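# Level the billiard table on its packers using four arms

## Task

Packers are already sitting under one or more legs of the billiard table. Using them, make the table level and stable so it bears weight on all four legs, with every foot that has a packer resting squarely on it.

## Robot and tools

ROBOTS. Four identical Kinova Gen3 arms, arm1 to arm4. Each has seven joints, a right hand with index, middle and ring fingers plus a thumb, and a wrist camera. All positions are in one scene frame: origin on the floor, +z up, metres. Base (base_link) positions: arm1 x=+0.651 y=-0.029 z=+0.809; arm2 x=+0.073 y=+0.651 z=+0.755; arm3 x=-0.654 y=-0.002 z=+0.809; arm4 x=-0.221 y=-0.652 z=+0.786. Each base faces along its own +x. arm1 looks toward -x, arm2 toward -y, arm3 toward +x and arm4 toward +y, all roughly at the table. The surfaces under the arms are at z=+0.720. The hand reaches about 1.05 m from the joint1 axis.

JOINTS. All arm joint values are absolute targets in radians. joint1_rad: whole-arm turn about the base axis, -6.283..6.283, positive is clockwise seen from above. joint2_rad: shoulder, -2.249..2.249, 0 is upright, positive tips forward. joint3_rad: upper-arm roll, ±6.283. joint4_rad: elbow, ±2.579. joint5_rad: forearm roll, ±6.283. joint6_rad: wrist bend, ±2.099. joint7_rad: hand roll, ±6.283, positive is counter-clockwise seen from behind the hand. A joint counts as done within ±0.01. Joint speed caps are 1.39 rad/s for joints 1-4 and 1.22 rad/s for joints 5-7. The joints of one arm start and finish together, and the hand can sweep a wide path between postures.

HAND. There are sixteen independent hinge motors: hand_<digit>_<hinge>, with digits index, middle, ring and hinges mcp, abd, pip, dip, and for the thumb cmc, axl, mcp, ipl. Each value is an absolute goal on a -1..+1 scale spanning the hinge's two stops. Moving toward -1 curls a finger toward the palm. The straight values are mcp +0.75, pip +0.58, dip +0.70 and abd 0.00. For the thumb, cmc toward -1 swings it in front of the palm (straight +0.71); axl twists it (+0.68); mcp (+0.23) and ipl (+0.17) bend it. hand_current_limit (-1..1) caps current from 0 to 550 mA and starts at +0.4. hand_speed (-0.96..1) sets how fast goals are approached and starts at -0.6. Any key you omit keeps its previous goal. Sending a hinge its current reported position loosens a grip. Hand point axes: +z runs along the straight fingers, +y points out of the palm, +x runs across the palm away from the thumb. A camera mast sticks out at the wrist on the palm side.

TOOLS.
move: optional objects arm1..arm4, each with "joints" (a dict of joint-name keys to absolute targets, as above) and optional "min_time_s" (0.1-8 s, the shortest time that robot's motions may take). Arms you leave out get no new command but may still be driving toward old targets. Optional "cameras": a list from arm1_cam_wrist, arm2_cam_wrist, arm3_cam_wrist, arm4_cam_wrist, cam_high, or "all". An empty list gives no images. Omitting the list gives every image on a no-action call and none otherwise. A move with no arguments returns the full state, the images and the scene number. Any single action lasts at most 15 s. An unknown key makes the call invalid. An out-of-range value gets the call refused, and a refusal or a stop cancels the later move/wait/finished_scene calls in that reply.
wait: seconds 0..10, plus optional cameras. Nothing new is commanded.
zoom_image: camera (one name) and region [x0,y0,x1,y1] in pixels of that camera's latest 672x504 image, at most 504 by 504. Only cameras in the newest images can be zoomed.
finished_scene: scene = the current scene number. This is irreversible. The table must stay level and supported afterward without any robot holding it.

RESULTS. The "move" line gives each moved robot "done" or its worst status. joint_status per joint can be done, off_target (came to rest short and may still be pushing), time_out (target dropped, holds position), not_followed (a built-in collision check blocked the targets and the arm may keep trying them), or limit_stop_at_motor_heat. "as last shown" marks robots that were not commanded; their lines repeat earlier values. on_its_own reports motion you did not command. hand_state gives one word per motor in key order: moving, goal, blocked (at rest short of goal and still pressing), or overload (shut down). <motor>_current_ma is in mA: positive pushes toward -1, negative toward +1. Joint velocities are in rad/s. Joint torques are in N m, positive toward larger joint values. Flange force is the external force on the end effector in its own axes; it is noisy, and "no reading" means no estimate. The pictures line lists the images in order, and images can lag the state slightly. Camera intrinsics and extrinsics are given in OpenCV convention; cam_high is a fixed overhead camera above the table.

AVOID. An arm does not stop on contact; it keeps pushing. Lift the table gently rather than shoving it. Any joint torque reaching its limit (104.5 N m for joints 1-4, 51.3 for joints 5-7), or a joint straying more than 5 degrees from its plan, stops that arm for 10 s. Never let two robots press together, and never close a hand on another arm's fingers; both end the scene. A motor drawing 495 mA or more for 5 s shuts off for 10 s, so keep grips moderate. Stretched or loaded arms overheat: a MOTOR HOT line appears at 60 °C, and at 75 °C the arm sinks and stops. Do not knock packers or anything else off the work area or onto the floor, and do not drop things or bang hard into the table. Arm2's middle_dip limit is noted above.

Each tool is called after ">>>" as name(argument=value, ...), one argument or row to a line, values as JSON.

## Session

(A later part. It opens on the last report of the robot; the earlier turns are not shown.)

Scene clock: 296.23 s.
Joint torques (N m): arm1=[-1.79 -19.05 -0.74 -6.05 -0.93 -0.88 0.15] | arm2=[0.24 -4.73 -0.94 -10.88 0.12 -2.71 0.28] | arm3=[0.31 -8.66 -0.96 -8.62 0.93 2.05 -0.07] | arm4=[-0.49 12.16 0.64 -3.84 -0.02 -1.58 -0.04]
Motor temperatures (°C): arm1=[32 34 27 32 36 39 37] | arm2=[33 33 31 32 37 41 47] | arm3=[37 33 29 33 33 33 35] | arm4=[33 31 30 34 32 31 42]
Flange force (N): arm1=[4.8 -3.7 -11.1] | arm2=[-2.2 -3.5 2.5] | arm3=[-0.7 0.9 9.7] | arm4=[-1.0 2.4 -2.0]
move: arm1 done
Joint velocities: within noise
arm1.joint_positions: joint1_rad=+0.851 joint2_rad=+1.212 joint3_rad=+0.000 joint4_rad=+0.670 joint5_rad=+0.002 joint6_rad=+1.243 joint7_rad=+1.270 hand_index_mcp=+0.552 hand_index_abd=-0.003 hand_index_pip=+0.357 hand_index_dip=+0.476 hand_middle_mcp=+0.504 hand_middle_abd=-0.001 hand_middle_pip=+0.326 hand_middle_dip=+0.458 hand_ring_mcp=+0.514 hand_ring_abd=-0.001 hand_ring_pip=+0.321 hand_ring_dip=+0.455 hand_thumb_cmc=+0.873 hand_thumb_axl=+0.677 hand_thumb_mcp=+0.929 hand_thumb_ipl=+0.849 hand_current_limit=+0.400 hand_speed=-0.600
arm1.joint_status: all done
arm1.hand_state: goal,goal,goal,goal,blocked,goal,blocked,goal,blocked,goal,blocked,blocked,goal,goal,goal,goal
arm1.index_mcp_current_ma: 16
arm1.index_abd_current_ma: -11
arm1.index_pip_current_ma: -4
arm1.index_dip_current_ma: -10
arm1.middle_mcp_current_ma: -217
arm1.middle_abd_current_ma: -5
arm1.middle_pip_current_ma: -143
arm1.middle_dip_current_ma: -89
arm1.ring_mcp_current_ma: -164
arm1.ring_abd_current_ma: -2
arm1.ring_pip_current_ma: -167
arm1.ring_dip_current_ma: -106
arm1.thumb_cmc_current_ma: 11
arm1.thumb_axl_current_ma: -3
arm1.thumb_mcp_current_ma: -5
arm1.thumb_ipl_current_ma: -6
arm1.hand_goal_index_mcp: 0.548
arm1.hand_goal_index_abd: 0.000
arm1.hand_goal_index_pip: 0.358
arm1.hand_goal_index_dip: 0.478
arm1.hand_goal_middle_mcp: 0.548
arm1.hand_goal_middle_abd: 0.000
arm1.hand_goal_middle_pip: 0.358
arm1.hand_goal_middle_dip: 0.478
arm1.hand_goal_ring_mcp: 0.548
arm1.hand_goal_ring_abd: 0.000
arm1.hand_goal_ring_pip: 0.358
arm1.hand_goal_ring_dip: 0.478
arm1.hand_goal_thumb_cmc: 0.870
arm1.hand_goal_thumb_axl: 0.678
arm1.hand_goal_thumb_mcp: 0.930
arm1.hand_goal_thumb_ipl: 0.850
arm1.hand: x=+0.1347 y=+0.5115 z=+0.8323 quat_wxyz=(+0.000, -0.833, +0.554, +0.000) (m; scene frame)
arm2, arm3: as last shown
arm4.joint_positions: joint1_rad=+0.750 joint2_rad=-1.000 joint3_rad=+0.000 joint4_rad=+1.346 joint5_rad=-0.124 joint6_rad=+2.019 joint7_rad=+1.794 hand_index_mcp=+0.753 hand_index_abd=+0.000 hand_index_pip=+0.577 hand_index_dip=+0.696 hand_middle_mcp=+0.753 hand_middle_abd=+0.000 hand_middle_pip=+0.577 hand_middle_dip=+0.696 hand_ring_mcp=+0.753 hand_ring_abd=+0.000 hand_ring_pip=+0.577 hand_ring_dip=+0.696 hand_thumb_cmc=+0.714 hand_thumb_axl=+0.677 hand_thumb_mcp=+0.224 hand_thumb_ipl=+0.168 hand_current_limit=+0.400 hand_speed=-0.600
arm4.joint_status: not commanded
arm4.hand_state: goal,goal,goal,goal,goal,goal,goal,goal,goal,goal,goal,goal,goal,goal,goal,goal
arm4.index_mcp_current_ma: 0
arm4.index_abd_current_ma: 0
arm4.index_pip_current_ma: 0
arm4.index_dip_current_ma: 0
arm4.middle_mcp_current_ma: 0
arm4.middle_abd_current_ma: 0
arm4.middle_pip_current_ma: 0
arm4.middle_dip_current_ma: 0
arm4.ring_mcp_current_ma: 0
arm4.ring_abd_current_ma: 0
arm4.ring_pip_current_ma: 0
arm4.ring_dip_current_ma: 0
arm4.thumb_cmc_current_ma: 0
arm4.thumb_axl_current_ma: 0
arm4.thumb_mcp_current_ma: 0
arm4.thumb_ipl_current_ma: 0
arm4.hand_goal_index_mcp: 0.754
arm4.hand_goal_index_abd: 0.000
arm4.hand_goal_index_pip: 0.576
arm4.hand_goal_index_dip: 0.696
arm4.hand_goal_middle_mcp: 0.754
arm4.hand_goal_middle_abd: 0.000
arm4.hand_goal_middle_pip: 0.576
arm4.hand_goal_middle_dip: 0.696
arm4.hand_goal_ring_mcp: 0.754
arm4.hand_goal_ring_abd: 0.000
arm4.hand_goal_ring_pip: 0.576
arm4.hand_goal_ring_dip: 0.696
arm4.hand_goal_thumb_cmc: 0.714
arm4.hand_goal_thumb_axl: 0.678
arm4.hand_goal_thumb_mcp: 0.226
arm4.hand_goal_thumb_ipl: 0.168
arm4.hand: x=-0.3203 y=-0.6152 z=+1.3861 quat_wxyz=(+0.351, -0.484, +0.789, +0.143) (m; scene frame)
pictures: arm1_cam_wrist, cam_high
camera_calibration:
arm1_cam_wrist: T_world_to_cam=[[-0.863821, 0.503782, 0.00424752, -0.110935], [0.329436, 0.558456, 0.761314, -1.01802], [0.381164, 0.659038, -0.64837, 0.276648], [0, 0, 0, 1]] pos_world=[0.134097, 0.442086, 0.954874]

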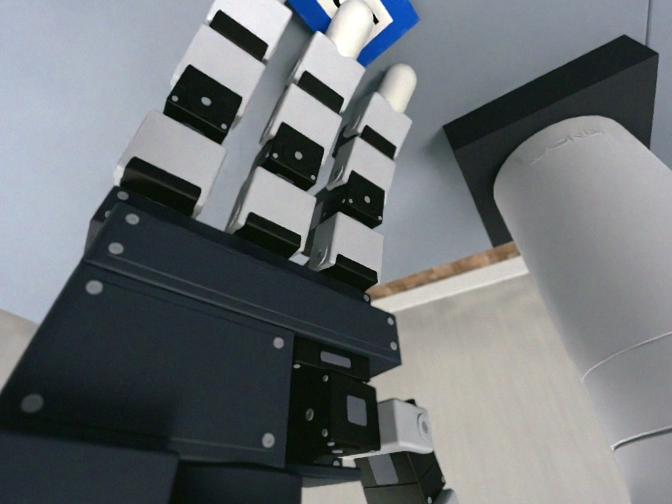

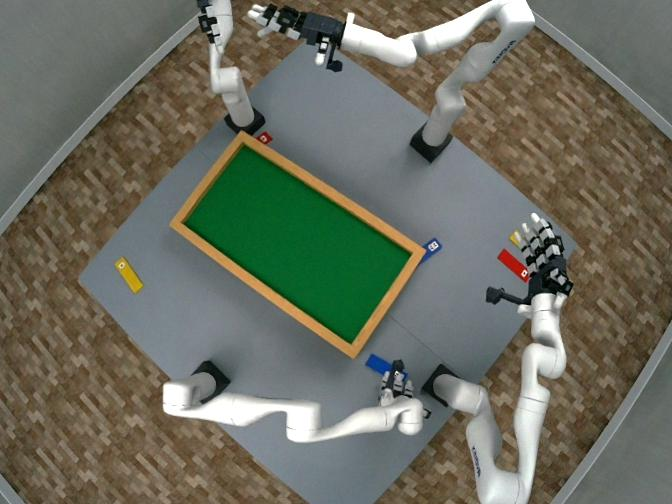

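>>> move(
  arm1={"joints":{"joint1_rad":0.8251,"joint2_rad":1.0935,"joint4_rad":0.9477,"joint5_rad":0.0021,"joint6_rad":1.0833,"joint7_rad":1.2007},"min_time_s":1.5},
  cameras=["arm1_cam_wrist","cam_high"],
)

>>> zoom_image(
  camera="cam_high",
  region=[330, 320, 430, 410],
)

Scene clock: 299.73 s.
Joint torques (N m): arm1=[-0.45 -20.76 -0.01 -5.88 -0.43 0.23 0.47] | arm2=[0.21 -4.68 -0.95 -10.82 0.12 -2.73 0.37] | arm3=[0.3 -8.65 -0.91 -8.64 0.92 2.05 -0.06] | arm4=[-0.35 12.02 0.66 -3.91 -0.02 -1.56 -0.02]
Motor temperatures (°C): arm1=[32 34 27 32 36 39 37] | arm2=[33 33 31 32 37 41 47] | arm3=[37 33 29 33 33 33 35] | arm4=[33 31 30 34 32 31 42]
Flange force (N): arm1=[1.7 -0.6 -5.5] | arm2=[-2.4 -3.1 2.4] | arm3=[-0.7 0.9 9.6] | arm4=[-1.2 2.1 -1.8]
move: arm1 done
Joint velocities: within noise
arm1.joint_positions: joint1_rad=+0.825 joint2_rad=+1.094 joint3_rad=+0.000 joint4_rad=+0.948 joint5_rad=+0.002 joint6_rad=+1.083 joint7_rad=+1.201 hand_index_mcp=+0.552 hand_index_abd=-0.003 hand_index_pip=+0.357 hand_index_dip=+0.476 hand_middle_mcp=+0.502 hand_middle_abd=+0.018 hand_middle_pip=+0.325 hand_middle_dip=+0.457 hand_ring_mcp=+0.509 hand_ring_abd=+0.019 hand_ring_pip=+0.320 hand_ring_dip=+0.453 hand_thumb_cmc=+0.873 hand_thumb_axl=+0.677 hand_thumb_mcp=+0.929 hand_thumb_ipl=+0.849 hand_current_limit=+0.400 hand_speed=-0.600
arm1.joint_status: all done
arm1.hand_state: goal,goal,goal,goal,blocked,goal,blocked,blocked,blocked,goal,blocked,blocked,goal,goal,goal,goal
arm1.index_mcp_current_ma: 16
arm1.index_abd_current_ma: -11
arm1.index_pip_current_ma: -4
arm1.index_dip_current_ma: -10
arm1.middle_mcp_current_ma: -225
arm1.middle_abd_current_ma: 70
arm1.middle_pip_current_ma: -151
arm1.middle_dip_current_ma: -95
arm1.ring_mcp_current_ma: -192
arm1.ring_abd_current_ma: 73
arm1.ring_pip_current_ma: -176
arm1.ring_dip_current_ma: -113
arm1.thumb_cmc_current_ma: 11
arm1.thumb_axl_current_ma: -3
arm1.thumb_mcp_current_ma: -5
arm1.thumb_ipl_current_ma: -6
arm1.hand_goal_index_mcp: 0.548
arm1.hand_goal_index_abd: 0.000
arm1.hand_goal_index_pip: 0.358
arm1.hand_goal_index_dip: 0.478
arm1.hand_goal_middle_mcp: 0.548
arm1.hand_goal_middle_abd: 0.000
arm1.hand_goal_middle_pip: 0.358
arm1.hand_goal_middle_dip: 0.478
arm1.hand_goal_ring_mcp: 0.548
arm1.hand_goal_ring_abd: 0.000
arm1.hand_goal_ring_pip: 0.358
arm1.hand_goal_ring_dip: 0.478
arm1.hand_goal_thumb_cmc: 0.870
arm1.hand_goal_thumb_axl: 0.678
arm1.hand_goal_thumb_mcp: 0.930
arm1.hand_goal_thumb_ipl: 0.850
arm1.hand: x=+0.1464 y=+0.4748 z=+0.8321 quat_wxyz=(+0.000, -0.820, +0.572, +0.000) (m; scene frame)
arm2.joint_positions: joint1_rad=+1.200 joint2_rad=-0.400 joint3_rad=+0.000 joint4_rad=+2.000 joint5_rad=+0.026 joint6_rad=+0.415 joint7_rad=+1.475 hand_index_mcp=+0.548 hand_index_abd=-0.007 hand_index_pip=+0.356 hand_index_dip=+0.477 hand_middle_mcp=+0.548 hand_middle_abd=-0.007 hand_middle_pip=+0.357 hand_middle_dip=+0.475 hand_ring_mcp=+0.548 hand_ring_abd=-0.001 hand_ring_pip=+0.357 hand_ring_dip=+0.476 hand_thumb_cmc=+0.869 hand_thumb_axl=+0.679 hand_thumb_mcp=+0.931 hand_thumb_ipl=+0.849 hand_current_limit=+0.400 hand_speed=-0.600
arm2.joint_status: not commanded
arm2.hand_state: goal,goal,goal,goal,goal,goal,goal,goal,goal,goal,goal,goal,goal,goal,goal,goal
arm2.index_mcp_current_ma: 0
arm2.index_abd_current_ma: -4
arm2.index_pip_current_ma: -1
arm2.index_dip_current_ma: 0
arm2.middle_mcp_current_ma: 0
arm2.middle_abd_current_ma: -4
arm2.middle_pip_current_ma: 0
arm2.middle_dip_current_ma: -1
arm2.ring_mcp_current_ma: 0
arm2.ring_abd_current_ma: 0
arm2.ring_pip_current_ma: 0
arm2.ring_dip_current_ma: -1
arm2.thumb_cmc_current_ma: 0
arm2.thumb_axl_current_ma: 0
arm2.thumb_mcp_current_ma: 0
arm2.thumb_ipl_current_ma: 0
arm2.hand_goal_index_mcp: 0.548
arm2.hand_goal_index_abd: 0.000
arm2.hand_goal_index_pip: 0.358
arm2.hand_goal_index_dip: 0.478
arm2.hand_goal_middle_mcp: 0.548
arm2.hand_goal_middle_abd: 0.000
arm2.hand_goal_middle_pip: 0.358
arm2.hand_goal_middle_dip: 0.478
arm2.hand_goal_ring_mcp: 0.548
arm2.hand_goal_ring_abd: 0.000
arm2.hand_goal_ring_pip: 0.358
arm2.hand_goal_ring_dip: 0.478
arm2.hand_goal_thumb_cmc: 0.870
arm2.hand_goal_thumb_axl: 0.678
arm2.hand_goal_thumb_mcp: 0.930
arm2.hand_goal_thumb_ipl: 0.850
arm2.hand: x=-0.3105 y=+0.4304 z=+1.3113 quat_wxyz=(+0.123, +0.836, +0.136, -0.517) (m; scene frame)
arm3, arm4: as last shown
pictures: arm1_cam_wrist, cam_high
camera_calibration:
arm1_cam_wrist: T_world_to_cam=[[-0.84099, 0.541033, 0.00430965, -0.10346], [0.353602, 0.54358, 0.76124, -0.997655], [0.409513, 0.641719, -0.648456, 0.300519], [0, 0, 0, 1]] pos_world=[0.142697, 0.405432, 0.954774]

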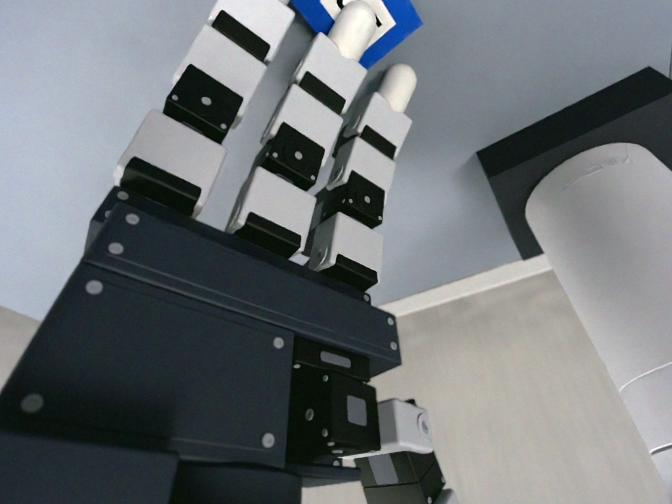

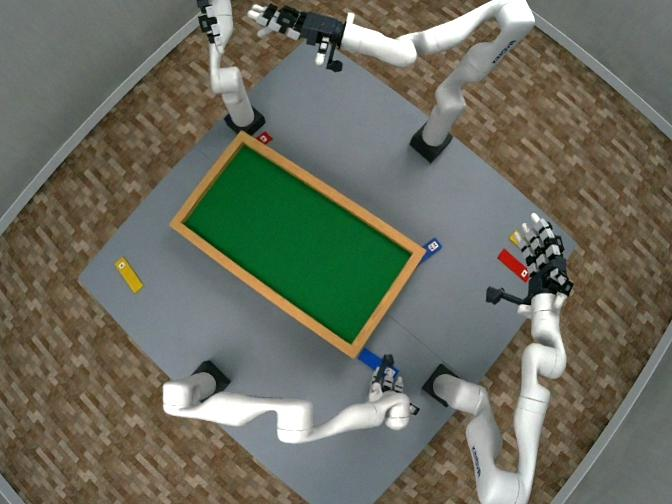

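Scaled by 5.040 from the camera's 672x504 image, which has a finer 960x720 frame.

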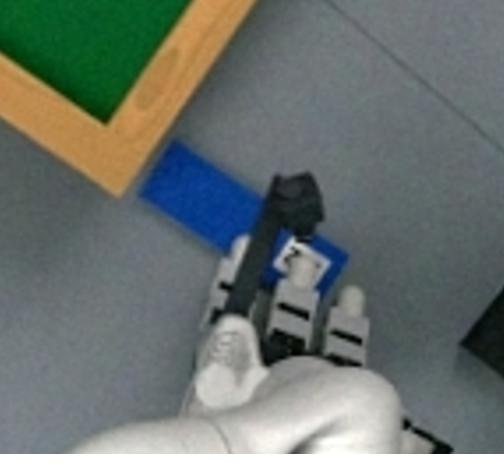

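>>> move(
  arm1={"joints":{"joint1_rad":0.7964,"joint2_rad":1.0033,"joint4_rad":1.1617,"joint5_rad":0.0029,"joint6_rad":0.9596,"joint7_rad":1.1295},"min_time_s":2},
  cameras=["arm1_cam_wrist","cam_high"],
)

>>> zoom_image(
  camera="cam_high",
  region=[330, 320, 430, 410],
)

Scene clock: 302.27 s.
Joint torques (N m): arm1=[-0.33 -20.99 -0.09 -6.31 -0.52 -0.01 0.44] | arm2=[0.3 -4.77 -1.04 -10.79 0.16 -2.67 0.35] | arm3=[0.3 -8.65 -0.92 -8.59 0.94 2.04 -0.08] | arm4=[-0.44 12.03 0.67 -3.84 0 -1.63 -0.06]
Motor temperatures (°C): arm1=[32 34 27 32 36 39 37] | arm2=[33 33 31 32 37 41 47] | arm3=[37 33 29 33 33 33 35] | arm4=[33 31 30 34 32 31 42]
Flange force (N): arm1=[2.1 -0.7 -3.6] | arm2=[-2.5 -4.0 2.8] | arm3=[-1.0 0.8 9.6] | arm4=[-1.3 2.3 -2.3]
move: arm1 done
Joint velocities: within noise
arm1.joint_positions: joint1_rad=+0.796 joint2_rad=+1.003 joint3_rad=+0.000 joint4_rad=+1.162 joint5_rad=+0.003 joint6_rad=+0.960 joint7_rad=+1.130 hand_index_mcp=+0.552 hand_index_abd=-0.003 hand_index_pip=+0.357 hand_index_dip=+0.476 hand_middle_mcp=+0.502 hand_middle_abd=+0.018 hand_middle_pip=+0.325 hand_middle_dip=+0.457 hand_ring_mcp=+0.509 hand_ring_abd=+0.019 hand_ring_pip=+0.320 hand_ring_dip=+0.453 hand_thumb_cmc=+0.873 hand_thumb_axl=+0.677 hand_thumb_mcp=+0.929 hand_thumb_ipl=+0.849 hand_current_limit=+0.400 hand_speed=-0.600
arm1.joint_status: all done
arm1.hand_state: goal,goal,goal,goal,blocked,goal,blocked,blocked,blocked,goal,blocked,blocked,goal,goal,goal,goal
arm1.index_mcp_current_ma: 16
arm1.index_abd_current_ma: -11
arm1.index_pip_current_ma: -4
arm1.index_dip_current_ma: -10
arm1.middle_mcp_current_ma: -225
arm1.middle_abd_current_ma: 71
arm1.middle_pip_current_ma: -151
arm1.middle_dip_current_ma: -95
arm1.ring_mcp_current_ma: -192
arm1.ring_abd_current_ma: 73
arm1.ring_pip_current_ma: -176
arm1.ring_dip_current_ma: -112
arm1.thumb_cmc_current_ma: 11
arm1.thumb_axl_current_ma: -3
arm1.thumb_mcp_current_ma: -5
arm1.thumb_ipl_current_ma: -6
arm1.hand_goal_index_mcp: 0.548
arm1.hand_goal_index_abd: 0.000
arm1.hand_goal_index_pip: 0.358
arm1.hand_goal_index_dip: 0.478
arm1.hand_goal_middle_mcp: 0.548
arm1.hand_goal_middle_abd: 0.000
arm1.hand_goal_middle_pip: 0.358
arm1.hand_goal_middle_dip: 0.478
arm1.hand_goal_ring_mcp: 0.548
arm1.hand_goal_ring_abd: 0.000
arm1.hand_goal_ring_pip: 0.358
arm1.hand_goal_ring_dip: 0.478
arm1.hand_goal_thumb_cmc: 0.870
arm1.hand_goal_thumb_axl: 0.678
arm1.hand_goal_thumb_mcp: 0.930
arm1.hand_goal_thumb_ipl: 0.850
arm1.hand: x=+0.1582 y=+0.4381 z=+0.8322 quat_wxyz=(+0.000, -0.808, +0.589, +0.000) (m; scene frame)
arm2, arm3, arm4: as last shown
pictures: arm1_cam_wrist, cam_high
camera_calibration:
arm1_cam_wrist: T_world_to_cam=[[-0.817618, 0.575746, 0.00422031, -0.0925153], [0.375938, 0.52829, 0.761302, -0.978793], [0.436087, 0.62404, -0.648384, 0.32269], [0, 0, 0, 1]] pos_world=[0.151603, 0.36898, 0.954774]

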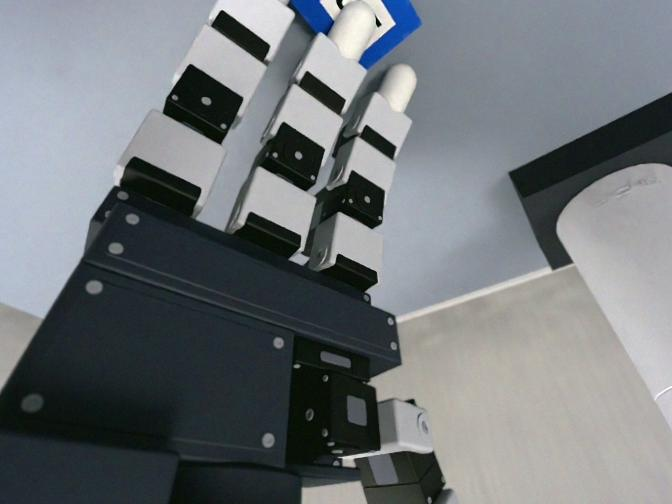

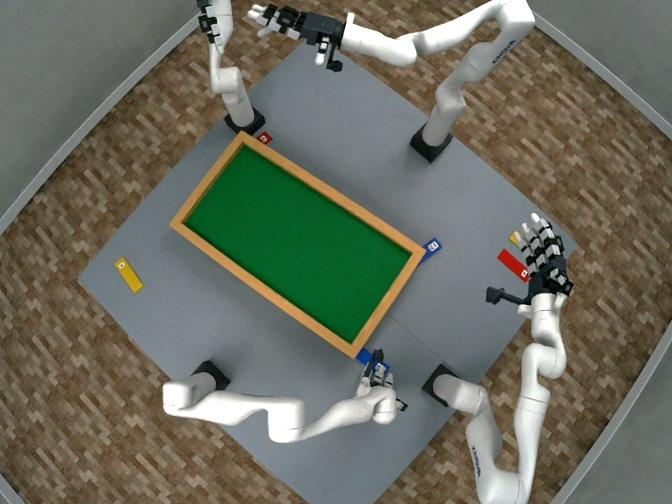

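Scaled by 5.040 from the camera's 672x504 image, which has a finer 960x720 frame.

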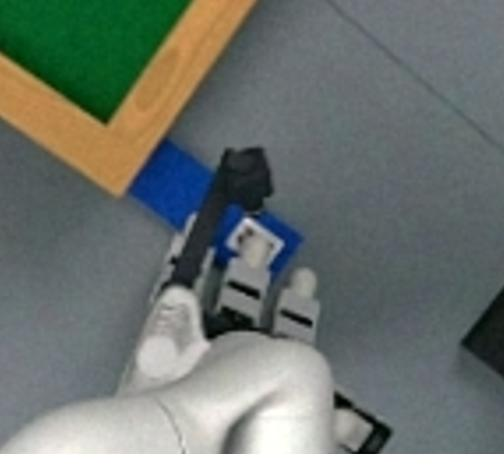

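>>> move(
  arm1={"joints":{"joint1_rad":0.7635,"joint2_rad":0.9278,"joint4_rad":1.3441,"joint5_rad":0.0039,"joint6_rad":0.8527,"joint7_rad":1.0520},"min_time_s":2},
  cameras=["arm1_cam_wrist","cam_high"],
)

>>> zoom_image(
  camera="cam_high",
  region=[330, 320, 430, 410],
)

Scene clock: 304.80 s.
Joint torques (N m): arm1=[-0.36 -20.16 -0.12 -5.97 -0.56 -0.07 0.44] | arm2=[0.21 -4.66 -0.92 -10.72 0.15 -2.66 0.35] | arm3=[0.34 -8.64 -0.9 -8.61 0.92 2.06 -0.03] | arm4=[-0.42 11.96 0.65 -3.86 -0.05 -1.55 -0.09]
Motor temperatures (°C): arm1=[32 35 27 32 36 39 37] | arm2=[33 33 31 32 37 41 47] | arm3=[37 33 29 33 33 33 35] | arm4=[33 31 30 34 32 31 42]
Flange force (N): arm1=[1.6 -0.7 -3.0] | arm2=[-2.6 -3.0 2.5] | arm3=[-0.7 0.9 9.7] | arm4=[-1.4 2.1 -2.0]
move: arm1 done
Joint velocities: within noise
arm1.joint_positions: joint1_rad=+0.763 joint2_rad=+0.928 joint3_rad=+0.000 joint4_rad=+1.344 joint5_rad=+0.004 joint6_rad=+0.853 joint7_rad=+1.052 hand_index_mcp=+0.552 hand_index_abd=-0.003 hand_index_pip=+0.357 hand_index_dip=+0.476 hand_middle_mcp=+0.505 hand_middle_abd=+0.018 hand_middle_pip=+0.325 hand_middle_dip=+0.457 hand_ring_mcp=+0.509 hand_ring_abd=+0.019 hand_ring_pip=+0.322 hand_ring_dip=+0.455 hand_thumb_cmc=+0.873 hand_thumb_axl=+0.677 hand_thumb_mcp=+0.929 hand_thumb_ipl=+0.849 hand_current_limit=+0.400 hand_speed=-0.600
arm1.joint_status: all done
arm1.hand_state: goal,goal,goal,goal,blocked,goal,blocked,blocked,blocked,goal,blocked,blocked,goal,goal,goal,goal
arm1.index_mcp_current_ma: 16
arm1.index_abd_current_ma: -11
arm1.index_pip_current_ma: -4
arm1.index_dip_current_ma: -10
arm1.middle_mcp_current_ma: -211
arm1.middle_abd_current_ma: 71
arm1.middle_pip_current_ma: -151
arm1.middle_dip_current_ma: -95
arm1.ring_mcp_current_ma: -192
arm1.ring_abd_current_ma: 73
arm1.ring_pip_current_ma: -163
arm1.ring_dip_current_ma: -102
arm1.thumb_cmc_current_ma: 11
arm1.thumb_axl_current_ma: -3
arm1.thumb_mcp_current_ma: -5
arm1.thumb_ipl_current_ma: -6
arm1.hand_goal_index_mcp: 0.548
arm1.hand_goal_index_abd: 0.000
arm1.hand_goal_index_pip: 0.358
arm1.hand_goal_index_dip: 0.478
arm1.hand_goal_middle_mcp: 0.548
arm1.hand_goal_middle_abd: 0.000
arm1.hand_goal_middle_pip: 0.358
arm1.hand_goal_middle_dip: 0.478
arm1.hand_goal_ring_mcp: 0.548
arm1.hand_goal_ring_abd: 0.000
arm1.hand_goal_ring_pip: 0.358
arm1.hand_goal_ring_dip: 0.478
arm1.hand_goal_thumb_cmc: 0.870
arm1.hand_goal_thumb_axl: 0.678
arm1.hand_goal_thumb_mcp: 0.930
arm1.hand_goal_thumb_ipl: 0.850
arm1.hand: x=+0.1700 y=+0.4014 z=+0.8322 quat_wxyz=(+0.000, -0.795, +0.606, +0.000) (m; scene frame)
arm2, arm3, arm4: as last shown
pictures: arm1_cam_wrist, cam_high
camera_calibration:
arm1_cam_wrist: T_world_to_cam=[[-0.791702, 0.610892, 0.00432745, -0.0803407], [0.398715, 0.511333, 0.761292, -0.960905], [0.462854, 0.604442, -0.648395, 0.343768], [0, 0, 0, 1]] pos_world=[0.160407, 0.332634, 0.954774]

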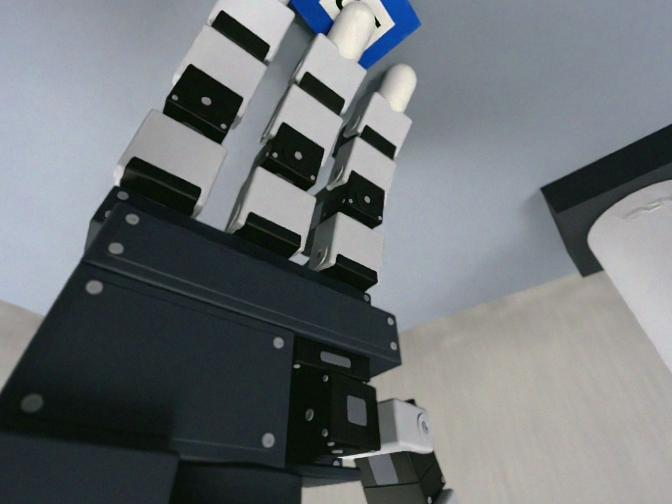

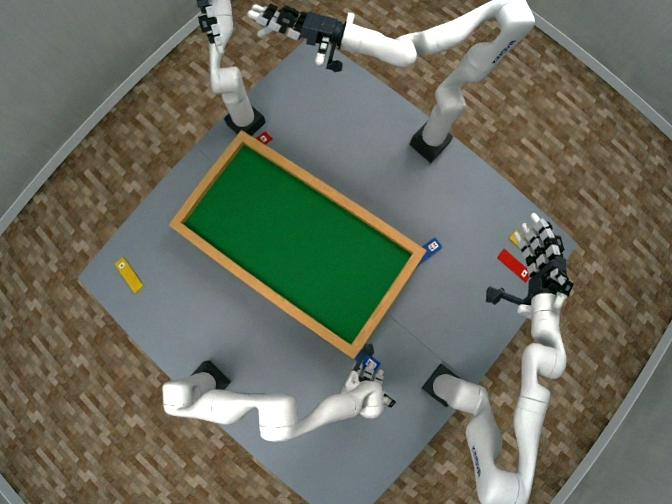

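Scaled by 5.040 from the camera's 672x504 image, which has a finer 960x720 frame.

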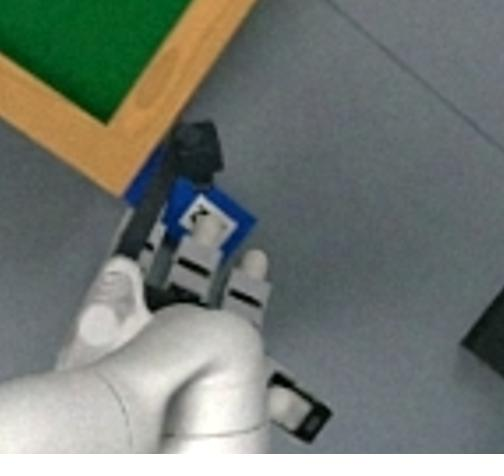

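>>> move(
  arm1={"joints":{"joint1_rad":0.7487,"joint2_rad":0.9239,"joint4_rad":1.3206,"joint5_rad":0.0037,"joint6_rad":0.8801,"joint7_rad":1.0374},"min_time_s":1.2},
  cameras=["arm1_cam_wrist"],
)

>>> move(
  arm1={"joints":{"joint2_rad":0.8670,"joint4_rad":1.2988,"joint6_rad":0.9588},"min_time_s":1.2},
  cameras=["arm1_cam_wrist","cam_high"],
)

>>> zoom_image(
  camera="cam_high",
  region=[330, 320, 430, 410],
)

Scene clock: 307.67 s.
Joint torques (N m): arm1=[0.06 -22.95 0.11 -7.7 -0.66 -0.48 0.33] | arm2=[0.19 -4.78 -1 -10.84 0.16 -2.71 0.36] | arm3=[0.3 -8.62 -0.95 -8.65 0.94 2.04 -0.07] | arm4=[-0.45 12.03 0.69 -3.89 0.01 -1.61 -0.04]
Motor temperatures (°C): arm1=[32 35 27 32 36 39 37] | arm2=[33 33 31 32 37 41 47] | arm3=[37 33 29 33 33 33 35] | arm4=[33 31 30 34 32 31 42]
Flange force (N): arm1=[2.8 -0.7 1.0] | arm2=[-2.4 -3.4 2.7] | arm3=[-0.8 0.8 9.5] | arm4=[-1.3 2.4 -2.0]
move: arm1 done
Joint velocities: within noise
arm1.joint_positions: joint1_rad=+0.749 joint2_rad=+0.924 joint3_rad=+0.000 joint4_rad=+1.321 joint5_rad=+0.004 joint6_rad=+0.880 joint7_rad=+1.037 hand_index_mcp=+0.552 hand_index_abd=-0.003 hand_index_pip=+0.357 hand_index_dip=+0.476 hand_middle_mcp=+0.547 hand_middle_abd=+0.003 hand_middle_pip=+0.356 hand_middle_dip=+0.475 hand_ring_mcp=+0.547 hand_ring_abd=+0.003 hand_ring_pip=+0.356 hand_ring_dip=+0.476 hand_thumb_cmc=+0.873 hand_thumb_axl=+0.677 hand_thumb_mcp=+0.929 hand_thumb_ipl=+0.849 hand_current_limit=+0.400 hand_speed=-0.600
arm1.joint_status: all done
arm1.hand_state: goal,goal,goal,goal,goal,goal,goal,goal,goal,goal,goal,goal,goal,goal,goal,goal
arm1.index_mcp_current_ma: 16
arm1.index_abd_current_ma: -11
arm1.index_pip_current_ma: -4
arm1.index_dip_current_ma: -10
arm1.middle_mcp_current_ma: -3
arm1.middle_abd_current_ma: 12
arm1.middle_pip_current_ma: -7
arm1.middle_dip_current_ma: -11
arm1.ring_mcp_current_ma: -3
arm1.ring_abd_current_ma: 11
arm1.ring_pip_current_ma: -6
arm1.ring_dip_current_ma: -9
arm1.thumb_cmc_current_ma: 11
arm1.thumb_axl_current_ma: -3
arm1.thumb_mcp_current_ma: -5
arm1.thumb_ipl_current_ma: -6
arm1.hand_goal_index_mcp: 0.548
arm1.hand_goal_index_abd: 0.000
arm1.hand_goal_index_pip: 0.358
arm1.hand_goal_index_dip: 0.478
arm1.hand_goal_middle_mcp: 0.548
arm1.hand_goal_middle_abd: 0.000
arm1.hand_goal_middle_pip: 0.358
arm1.hand_goal_middle_dip: 0.478
arm1.hand_goal_ring_mcp: 0.548
arm1.hand_goal_ring_abd: 0.000
arm1.hand_goal_ring_pip: 0.358
arm1.hand_goal_ring_dip: 0.478
arm1.hand_goal_thumb_cmc: 0.870
arm1.hand_goal_thumb_axl: 0.678
arm1.hand_goal_thumb_mcp: 0.930
arm1.hand_goal_thumb_ipl: 0.850
arm1.hand: x=+0.1603 y=+0.3987 z=+0.8401 quat_wxyz=(+0.000, -0.795, +0.606, +0.000) (m; scene frame)
arm2, arm4: as last shown
arm3.joint_positions: joint1_rad=+0.575 joint2_rad=-0.200 joint3_rad=+0.000 joint4_rad=+2.140 joint5_rad=+2.435 joint6_rad=+0.674 joint7_rad=+0.149 hand_index_mcp=+0.943 hand_index_abd=-0.001 hand_index_pip=+0.574 hand_index_dip=+0.694 hand_middle_mcp=+0.943 hand_middle_abd=-0.001 hand_middle_pip=+0.574 hand_middle_dip=+0.694 hand_ring_mcp=+0.542 hand_ring_abd=-0.001 hand_ring_pip=+0.357 hand_ring_dip=+0.476 hand_thumb_cmc=+0.708 hand_thumb_axl=+0.677 hand_thumb_mcp=+0.225 hand_thumb_ipl=+0.168 hand_current_limit=+0.400 hand_speed=-0.600
arm3.joint_status: not commanded
arm3.hand_state: goal,goal,goal,goal,goal,goal,goal,goal,goal,goal,goal,goal,goal,goal,goal,goal
arm3.index_mcp_current_ma: -5
arm3.index_abd_current_ma: 0
arm3.index_pip_current_ma: -1
arm3.index_dip_current_ma: -1
arm3.middle_mcp_current_ma: -6
arm3.middle_abd_current_ma: 0
arm3.middle_pip_current_ma: -1
arm3.middle_dip_current_ma: -1
arm3.ring_mcp_current_ma: -4
arm3.ring_abd_current_ma: 0
arm3.ring_pip_current_ma: 0
arm3.ring_dip_current_ma: -1
arm3.thumb_cmc_current_ma: -4
arm3.thumb_axl_current_ma: 0
arm3.thumb_mcp_current_ma: -1
arm3.thumb_ipl_current_ma: 0
arm3.hand_goal_index_mcp: 0.950
arm3.hand_goal_index_abd: 0.000
arm3.hand_goal_index_pip: 0.576
arm3.hand_goal_index_dip: 0.696
arm3.hand_goal_middle_mcp: 0.950
arm3.hand_goal_middle_abd: 0.000
arm3.hand_goal_middle_pip: 0.576
arm3.hand_goal_middle_dip: 0.696
arm3.hand_goal_ring_mcp: 0.548
arm3.hand_goal_ring_abd: 0.000
arm3.hand_goal_ring_pip: 0.358
arm3.hand_goal_ring_dip: 0.478
arm3.hand_goal_thumb_cmc: 0.714
arm3.hand_goal_thumb_axl: 0.678
arm3.hand_goal_thumb_mcp: 0.226
arm3.hand_goal_thumb_ipl: 0.168
arm3.hand: x=-0.2875 y=-0.3760 z=+1.3797 quat_wxyz=(+0.378, -0.008, +0.647, -0.662) (m; scene frame)
pictures: arm1_cam_wrist
camera_calibration:
arm1_cam_wrist: T_world_to_cam=[[-0.791611, 0.61101, 0.00443401, -0.0864818], [0.399027, 0.511448, 0.761051, -0.961641], [0.462741, 0.604225, -0.648677, 0.355391], [0, 0, 0, 1]] pos_world=[0.150807, 0.329935, 0.962775]

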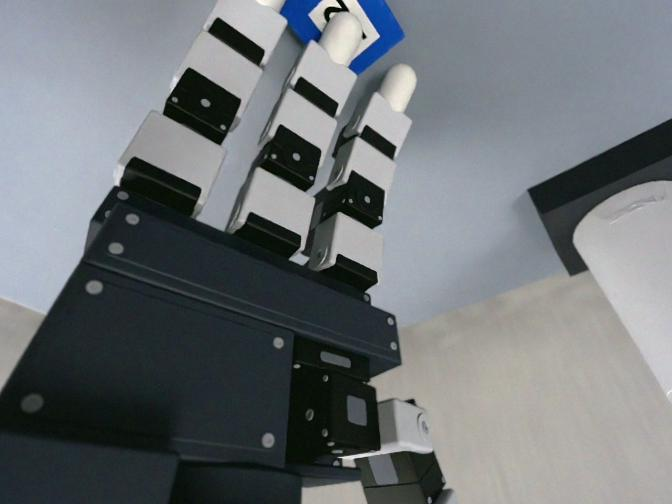

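Scene clock: 309.17 s.
Joint torques (N m): arm1=[0.06 -22.72 0.05 -8.09 -0.63 -0.51 0.34] | arm2=[0.21 -4.66 -0.97 -10.82 0.13 -2.68 0.37] | arm3=[0.32 -8.64 -0.92 -8.59 0.95 2.05 -0.08] | arm4=[-0.49 12.06 0.64 -3.9 -0.11 -1.65 -0.06]
Motor temperatures (°C): arm1=[32 35 27 32 36 39 37] | arm2=[33 33 31 33 37 41 47] | arm3=[37 33 29 33 33 33 35] | arm4=[33 31 30 34 32 31 42]
Flange force (N): arm1=[2.7 -0.6 1.2] | arm2=[-2.3 -3.3 2.5] | arm3=[-1.1 0.8 9.5] | arm4=[-1.1 2.2 -2.1]
move: arm1 done
Joint velocities: within noise
arm1.joint_positions: joint1_rad=+0.749 joint2_rad=+0.867 joint3_rad=+0.000 joint4_rad=+1.299 joint5_rad=+0.004 joint6_rad=+0.959 joint7_rad=+1.037 hand_index_mcp=+0.552 hand_index_abd=-0.003 hand_index_pip=+0.357 hand_index_dip=+0.476 hand_middle_mcp=+0.547 hand_middle_abd=+0.003 hand_middle_pip=+0.356 hand_middle_dip=+0.475 hand_ring_mcp=+0.547 hand_ring_abd=+0.003 hand_ring_pip=+0.356 hand_ring_dip=+0.476 hand_thumb_cmc=+0.873 hand_thumb_axl=+0.677 hand_thumb_mcp=+0.929 hand_thumb_ipl=+0.849 hand_current_limit=+0.400 hand_speed=-0.600
arm1.joint_status: all done
arm1.hand_state: goal,goal,goal,goal,goal,goal,goal,goal,goal,goal,goal,goal,goal,goal,goal,goal
arm1.index_mcp_current_ma: 16
arm1.index_abd_current_ma: -11
arm1.index_pip_current_ma: -4
arm1.index_dip_current_ma: -10
arm1.middle_mcp_current_ma: -3
arm1.middle_abd_current_ma: 12
arm1.middle_pip_current_ma: -7
arm1.middle_dip_current_ma: -11
arm1.ring_mcp_current_ma: -2
arm1.ring_abd_current_ma: 11
arm1.ring_pip_current_ma: -6
arm1.ring_dip_current_ma: -9
arm1.thumb_cmc_current_ma: 11
arm1.thumb_axl_current_ma: -3
arm1.thumb_mcp_current_ma: -5
arm1.thumb_ipl_current_ma: -6
arm1.hand_goal_index_mcp: 0.548
arm1.hand_goal_index_abd: 0.000
arm1.hand_goal_index_pip: 0.358
arm1.hand_goal_index_dip: 0.478
arm1.hand_goal_middle_mcp: 0.548
arm1.hand_goal_middle_abd: 0.000
arm1.hand_goal_middle_pip: 0.358
arm1.hand_goal_middle_dip: 0.478
arm1.hand_goal_ring_mcp: 0.548
arm1.hand_goal_ring_abd: 0.000
arm1.hand_goal_ring_pip: 0.358
arm1.hand_goal_ring_dip: 0.478
arm1.hand_goal_thumb_cmc: 0.870
arm1.hand_goal_thumb_axl: 0.678
arm1.hand_goal_thumb_mcp: 0.930
arm1.hand_goal_thumb_ipl: 0.850
arm1.hand: x=+0.1602 y=+0.3991 z=+0.8787 quat_wxyz=(+0.000, -0.795, +0.606, +0.000) (m; scene frame)
arm2, arm3, arm4: as last shown
pictures: arm1_cam_wrist, cam_high
camera_calibration:
arm1_cam_wrist: T_world_to_cam=[[-0.791514, 0.611136, 0.00437757, -0.0869763], [0.398968, 0.511271, 0.761201, -0.991189], [0.462959, 0.604247, -0.648502, 0.379953], [0, 0, 0, 1]] pos_world=[0.150707, 0.330335, 1.00127]

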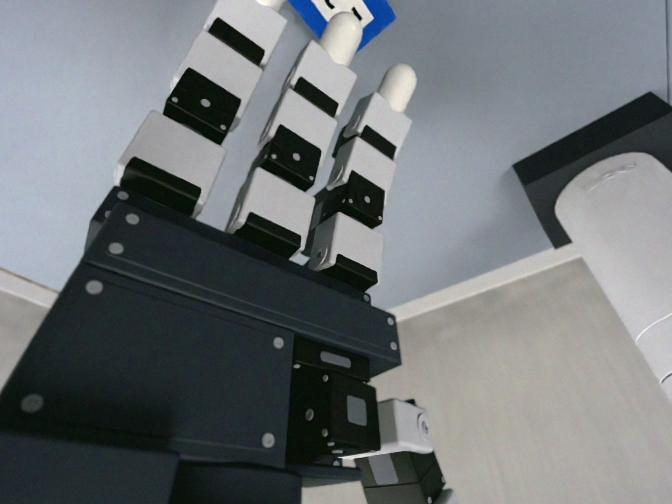

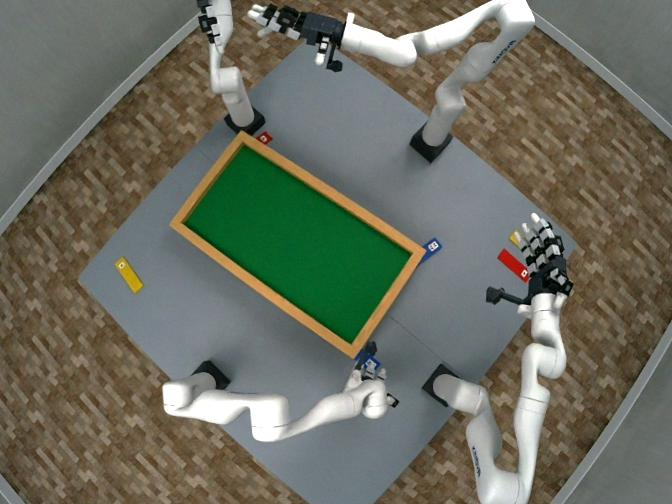

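Scaled by 5.040 from the camera's 672x504 image, which has a finer 960x720 frame.

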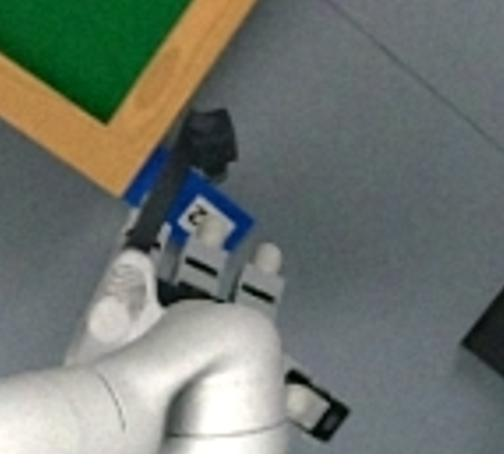

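>>> move(
  arm1={"joints":{"joint2_rad":-0.2,"joint4_rad":1.8,"hand_index_mcp":0.95,"hand_index_pip":0.576,"hand_index_dip":0.696,"hand_middle_mcp":0.95,"hand_middle_pip":0.576,"hand_middle_dip":0.696},"min_time_s":2.5},
  cameras=[],
)

>>> move(
  arm1={"joints":{"joint1_rad":0.486,"joint4_rad":2.3374,"joint5_rad":2.4222,"joint6_rad":0.8274,"joint7_rad":-0.0067},"min_time_s":2.5},
  cameras=["cam_high"],
)

>>> move(
  arm1={"joints":{"joint2_rad":0.8253},"min_time_s":2.5},
  cameras=["arm1_cam_wrist"],
)

Scene clock: 312.17 s.
Joint torques (N m): arm1=[0.11 -6.82 -0.28 -11.18 -0.61 -2.03 0.3] | arm2=[0.29 -4.67 -0.96 -10.78 0.15 -2.77 0.32] | arm3=[0.32 -8.63 -0.85 -8.65 0.93 2.06 -0.08] | arm4=[-0.36 12.01 0.66 -3.88 -0.03 -1.6 -0.06]
Motor temperatures (°C): arm1=[32 35 27 32 36 39 37] | arm2=[33 33 31 33 37 41 47] | arm3=[37 33 29 33 33 33 35] | arm4=[33 31 30 34 32 31 42]
Flange force (N): arm1=[3.2 0.3 1.3] | arm2=[-2.6 -3.6 2.2] | arm3=[-1.0 0.9 9.3] | arm4=[-1.2 2.1 -2.1]
move: arm1 done
Joint velocities: within noise
arm1.joint_positions: joint1_rad=+0.749 joint2_rad=-0.200 joint3_rad=+0.000 joint4_rad=+1.800 joint5_rad=+0.004 joint6_rad=+0.959 joint7_rad=+1.037 hand_index_mcp=+0.947 hand_index_abd=-0.003 hand_index_pip=+0.573 hand_index_dip=+0.693 hand_middle_mcp=+0.946 hand_middle_abd=+0.001 hand_middle_pip=+0.573 hand_middle_dip=+0.693 hand_ring_mcp=+0.550 hand_ring_abd=+0.001 hand_ring_pip=+0.357 hand_ring_dip=+0.476 hand_thumb_cmc=+0.873 hand_thumb_axl=+0.677 hand_thumb_mcp=+0.929 hand_thumb_ipl=+0.849 hand_current_limit=+0.400 hand_speed=-0.600
arm1.joint_status: all done
arm1.hand_state: goal,goal,goal,goal,goal,goal,goal,goal,goal,goal,goal,goal,goal,goal,goal,goal
arm1.index_mcp_current_ma: -14
arm1.index_abd_current_ma: -11
arm1.index_pip_current_ma: -14
arm1.index_dip_current_ma: -11
arm1.middle_mcp_current_ma: -17
arm1.middle_abd_current_ma: 4
arm1.middle_pip_current_ma: -12
arm1.middle_dip_current_ma: -13
arm1.ring_mcp_current_ma: 7
arm1.ring_abd_current_ma: 3
arm1.ring_pip_current_ma: -4
arm1.ring_dip_current_ma: -9
arm1.thumb_cmc_current_ma: 11
arm1.thumb_axl_current_ma: -3
arm1.thumb_mcp_current_ma: -5
arm1.thumb_ipl_current_ma: -6
arm1.hand_goal_index_mcp: 0.950
arm1.hand_goal_index_abd: 0.000
arm1.hand_goal_index_pip: 0.576
arm1.hand_goal_index_dip: 0.696
arm1.hand_goal_middle_mcp: 0.950
arm1.hand_goal_middle_abd: 0.000
arm1.hand_goal_middle_pip: 0.576
arm1.hand_goal_middle_dip: 0.696
arm1.hand_goal_ring_mcp: 0.548
arm1.hand_goal_ring_abd: 0.000
arm1.hand_goal_ring_pip: 0.358
arm1.hand_goal_ring_dip: 0.478
arm1.hand_goal_thumb_cmc: 0.870
arm1.hand_goal_thumb_axl: 0.678
arm1.hand_goal_thumb_mcp: 0.930
arm1.hand_goal_thumb_ipl: 0.850
arm1.hand: x=+0.2995 y=+0.2650 z=+1.2723 quat_wxyz=(+0.034, -0.763, +0.583, +0.277) (m; scene frame)
arm2, arm3, arm4: as last shown
pictures: none
No camera images: "cameras" was empty.

Scene clock: 315.13 s.
Joint torques (N m): arm1=[0.11 -6.41 -0.59 -10.72 0.54 1.9 0.32] | arm2=[0.23 -4.71 -1.02 -10.75 0.15 -2.66 0.34] | arm3=[0.31 -8.66 -0.9 -8.62 0.92 2.07 -0.08] | arm4=[-0.47 12.05 0.68 -3.85 -0.02 -1.59 -0.06]
Motor temperatures (°C): arm1=[32 35 27 32 36 39 37] | arm2=[33 33 31 33 37 41 47] | arm3=[37 33 29 33 33 33 35] | arm4=[33 31 30 34 32 31 42]
Flange force (N): arm1=[7.8 5.2 0.9] | arm2=[-2.5 -3.6 2.6] | arm3=[-0.9 0.9 9.6] | arm4=[-1.3 2.3 -2.1]
move: arm1 done
Joint velocities: within noise
arm1.joint_positions: joint1_rad=+0.486 joint2_rad=-0.200 joint3_rad=+0.000 joint4_rad=+2.337 joint5_rad=+2.422 joint6_rad=+0.827 joint7_rad=-0.007 hand_index_mcp=+0.945 hand_index_abd=-0.003 hand_index_pip=+0.573 hand_index_dip=+0.693 hand_middle_mcp=+0.944 hand_middle_abd=+0.000 hand_middle_pip=+0.573 hand_middle_dip=+0.693 hand_ring_mcp=+0.542 hand_ring_abd=+0.000 hand_ring_pip=+0.357 hand_ring_dip=+0.476 hand_thumb_cmc=+0.869 hand_thumb_axl=+0.679 hand_thumb_mcp=+0.931 hand_thumb_ipl=+0.849 hand_current_limit=+0.400 hand_speed=-0.600
arm1.joint_status: all done
arm1.hand_state: goal,goal,goal,goal,goal,goal,goal,goal,goal,goal,goal,goal,goal,goal,goal,goal
arm1.index_mcp_current_ma: -23
arm1.index_abd_current_ma: -11
arm1.index_pip_current_ma: -14
arm1.index_dip_current_ma: -11
arm1.middle_mcp_current_ma: -27
arm1.middle_abd_current_ma: -2
arm1.middle_pip_current_ma: -12
arm1.middle_dip_current_ma: -13
arm1.ring_mcp_current_ma: -28
arm1.ring_abd_current_ma: -1
arm1.ring_pip_current_ma: -4
arm1.ring_dip_current_ma: -9
arm1.thumb_cmc_current_ma: -4
arm1.thumb_axl_current_ma: 4
arm1.thumb_mcp_current_ma: 4
arm1.thumb_ipl_current_ma: -5
arm1.hand_goal_index_mcp: 0.950
arm1.hand_goal_index_abd: 0.000
arm1.hand_goal_index_pip: 0.576
arm1.hand_goal_index_dip: 0.696
arm1.hand_goal_middle_mcp: 0.950
arm1.hand_goal_middle_abd: 0.000
arm1.hand_goal_middle_pip: 0.576
arm1.hand_goal_middle_dip: 0.696
arm1.hand_goal_ring_mcp: 0.548
arm1.hand_goal_ring_abd: 0.000
arm1.hand_goal_ring_pip: 0.358
arm1.hand_goal_ring_dip: 0.478
arm1.hand_goal_thumb_cmc: 0.870
arm1.hand_goal_thumb_axl: 0.678
arm1.hand_goal_thumb_mcp: 0.930
arm1.hand_goal_thumb_ipl: 0.850
arm1.hand: x=+0.2820 y=+0.3132 z=+1.3038 quat_wxyz=(+0.619, -0.675, +0.016, +0.401) (m; scene frame)
arm2, arm3, arm4: as last shown
pictures: cam_high

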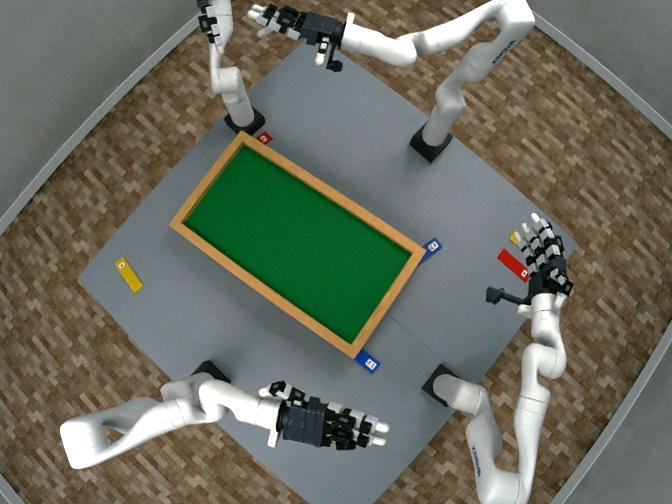

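Scene clock: 318.00 s.
Joint torques (N m): arm1=[0.05 -16.29 1.09 -2.35 -0.62 1.48 0.35] | arm2=[0.2 -4.73 -0.99 -10.87 0.15 -2.69 0.36] | arm3=[0.36 -8.65 -0.91 -8.66 0.95 2.03 -0.08] | arm4=[-0.41 12.02 0.64 -3.9 0.01 -1.61 -0.05]
Motor temperatures (°C): arm1=[32 35 27 32 36 39 37] | arm2=[33 33 31 33 37 41 47] | arm3=[37 33 29 33 33 33 35] | arm4=[33 31 30 34 32 31 42]
Flange force (N): arm1=[5.2 6.3 0.2] | arm2=[-2.2 -3.4 2.6] | arm3=[-1.0 1.0 9.4] | arm4=[-1.2 2.2 -2.0]
move: arm1 done
Joint velocities: within noise
arm1.joint_positions: joint1_rad=+0.486 joint2_rad=+0.825 joint3_rad=+0.000 joint4_rad=+2.337 joint5_rad=+2.422 joint6_rad=+0.827 joint7_rad=-0.007 hand_index_mcp=+0.943 hand_index_abd=-0.003 hand_index_pip=+0.573 hand_index_dip=+0.693 hand_middle_mcp=+0.942 hand_middle_abd=+0.000 hand_middle_pip=+0.573 hand_middle_dip=+0.693 hand_ring_mcp=+0.542 hand_ring_abd=+0.000 hand_ring_pip=+0.357 hand_ring_dip=+0.476 hand_thumb_cmc=+0.869 hand_thumb_axl=+0.679 hand_thumb_mcp=+0.931 hand_thumb_ipl=+0.849 hand_current_limit=+0.400 hand_speed=-0.600
arm1.joint_status: all done
arm1.hand_state: goal,goal,goal,goal,goal,goal,goal,goal,goal,goal,goal,goal,goal,goal,goal,goal
arm1.index_mcp_current_ma: -32
arm1.index_abd_current_ma: -11
arm1.index_pip_current_ma: -14
arm1.index_dip_current_ma: -11
arm1.middle_mcp_current_ma: -38
arm1.middle_abd_current_ma: -2
arm1.middle_pip_current_ma: -12
arm1.middle_dip_current_ma: -13
arm1.ring_mcp_current_ma: -28
arm1.ring_abd_current_ma: -1
arm1.ring_pip_current_ma: -4
arm1.ring_dip_current_ma: -9
arm1.thumb_cmc_current_ma: -5
arm1.thumb_axl_current_ma: 4
arm1.thumb_mcp_current_ma: 4
arm1.thumb_ipl_current_ma: -5
arm1.hand_goal_index_mcp: 0.950
arm1.hand_goal_index_abd: 0.000
arm1.hand_goal_index_pip: 0.576
arm1.hand_goal_index_dip: 0.696
arm1.hand_goal_middle_mcp: 0.950
arm1.hand_goal_middle_abd: 0.000
arm1.hand_goal_middle_pip: 0.576
arm1.hand_goal_middle_dip: 0.696
arm1.hand_goal_ring_mcp: 0.548
arm1.hand_goal_ring_abd: 0.000
arm1.hand_goal_ring_pip: 0.358
arm1.hand_goal_ring_dip: 0.478
arm1.hand_goal_thumb_cmc: 0.870
arm1.hand_goal_thumb_axl: 0.678
arm1.hand_goal_thumb_mcp: 0.930
arm1.hand_goal_thumb_ipl: 0.850
arm1.hand: x=+0.3265 y=+0.2842 z=+0.7882 quat_wxyz=(+0.383, -0.908, -0.158, +0.059) (m; scene frame)
arm2, arm3: as last shown
arm4.joint_positions: joint1_rad=+0.750 joint2_rad=-1.000 joint3_rad=+0.000 joint4_rad=+1.346 joint5_rad=-0.124 joint6_rad=+2.019 joint7_rad=+1.794 hand_index_mcp=+0.753 hand_index_abd=+0.000 hand_index_pip=+0.577 hand_index_dip=+0.696 hand_middle_mcp=+0.753 hand_middle_abd=+0.000 hand_middle_pip=+0.577 hand_middle_dip=+0.696 hand_ring_mcp=+0.753 hand_ring_abd=+0.000 hand_ring_pip=+0.577 hand_ring_dip=+0.696 hand_thumb_cmc=+0.714 hand_thumb_axl=+0.677 hand_thumb_mcp=+0.224 hand_thumb_ipl=+0.168 hand_current_limit=+0.400 hand_speed=-0.600
arm4.joint_status: not commanded
arm4.hand_state: goal,goal,goal,goal,goal,goal,goal,goal,goal,goal,goal,goal,goal,goal,goal,goal
arm4.index_mcp_current_ma: 0
arm4.index_abd_current_ma: 0
arm4.index_pip_current_ma: 0
arm4.index_dip_current_ma: 0
arm4.middle_mcp_current_ma: 0
arm4.middle_abd_current_ma: 0
arm4.middle_pip_current_ma: 0
arm4.middle_dip_current_ma: 0
arm4.ring_mcp_current_ma: 0
arm4.ring_abd_current_ma: 0
arm4.ring_pip_current_ma: 0
arm4.ring_dip_current_ma: 0
arm4.thumb_cmc_current_ma: 0
arm4.thumb_axl_current_ma: 0
arm4.thumb_mcp_current_ma: 0
arm4.thumb_ipl_current_ma: 0
arm4.hand_goal_index_mcp: 0.754
arm4.hand_goal_index_abd: 0.000
arm4.hand_goal_index_pip: 0.576
arm4.hand_goal_index_dip: 0.696
arm4.hand_goal_middle_mcp: 0.754
arm4.hand_goal_middle_abd: 0.000
arm4.hand_goal_middle_pip: 0.576
arm4.hand_goal_middle_dip: 0.696
arm4.hand_goal_ring_mcp: 0.754
arm4.hand_goal_ring_abd: 0.000
arm4.hand_goal_ring_pip: 0.576
arm4.hand_goal_ring_dip: 0.696
arm4.hand_goal_thumb_cmc: 0.714
arm4.hand_goal_thumb_axl: 0.678
arm4.hand_goal_thumb_mcp: 0.226
arm4.hand_goal_thumb_ipl: 0.168
arm4.hand: x=-0.3203 y=-0.6152 z=+1.3861 quat_wxyz=(+0.351, -0.484, +0.789, +0.143) (m; scene frame)
pictures: arm1_cam_wrist
camera_calibration:
arm1_cam_wrist: T_world_to_cam=[[-0.607222, -0.662938, -0.437943, 0.765784], [-0.318309, -0.302053, 0.898579, -0.572767], [-0.727984, 0.685038, -0.0276058, 0.190227], [0, 0, 0, 1]] pos_world=[0.421167, 0.204349, 0.855297]

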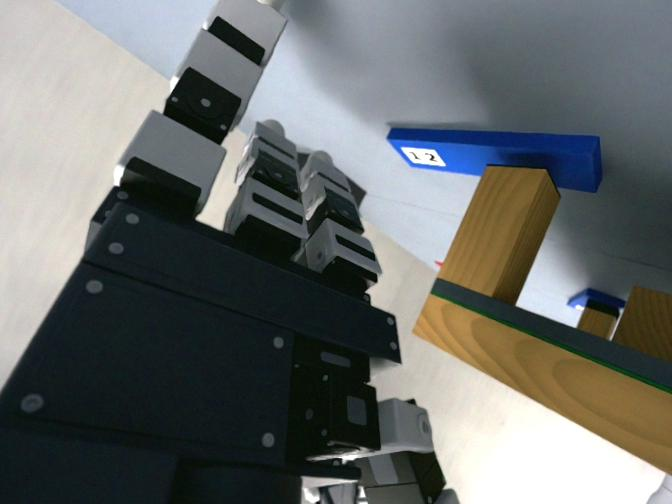

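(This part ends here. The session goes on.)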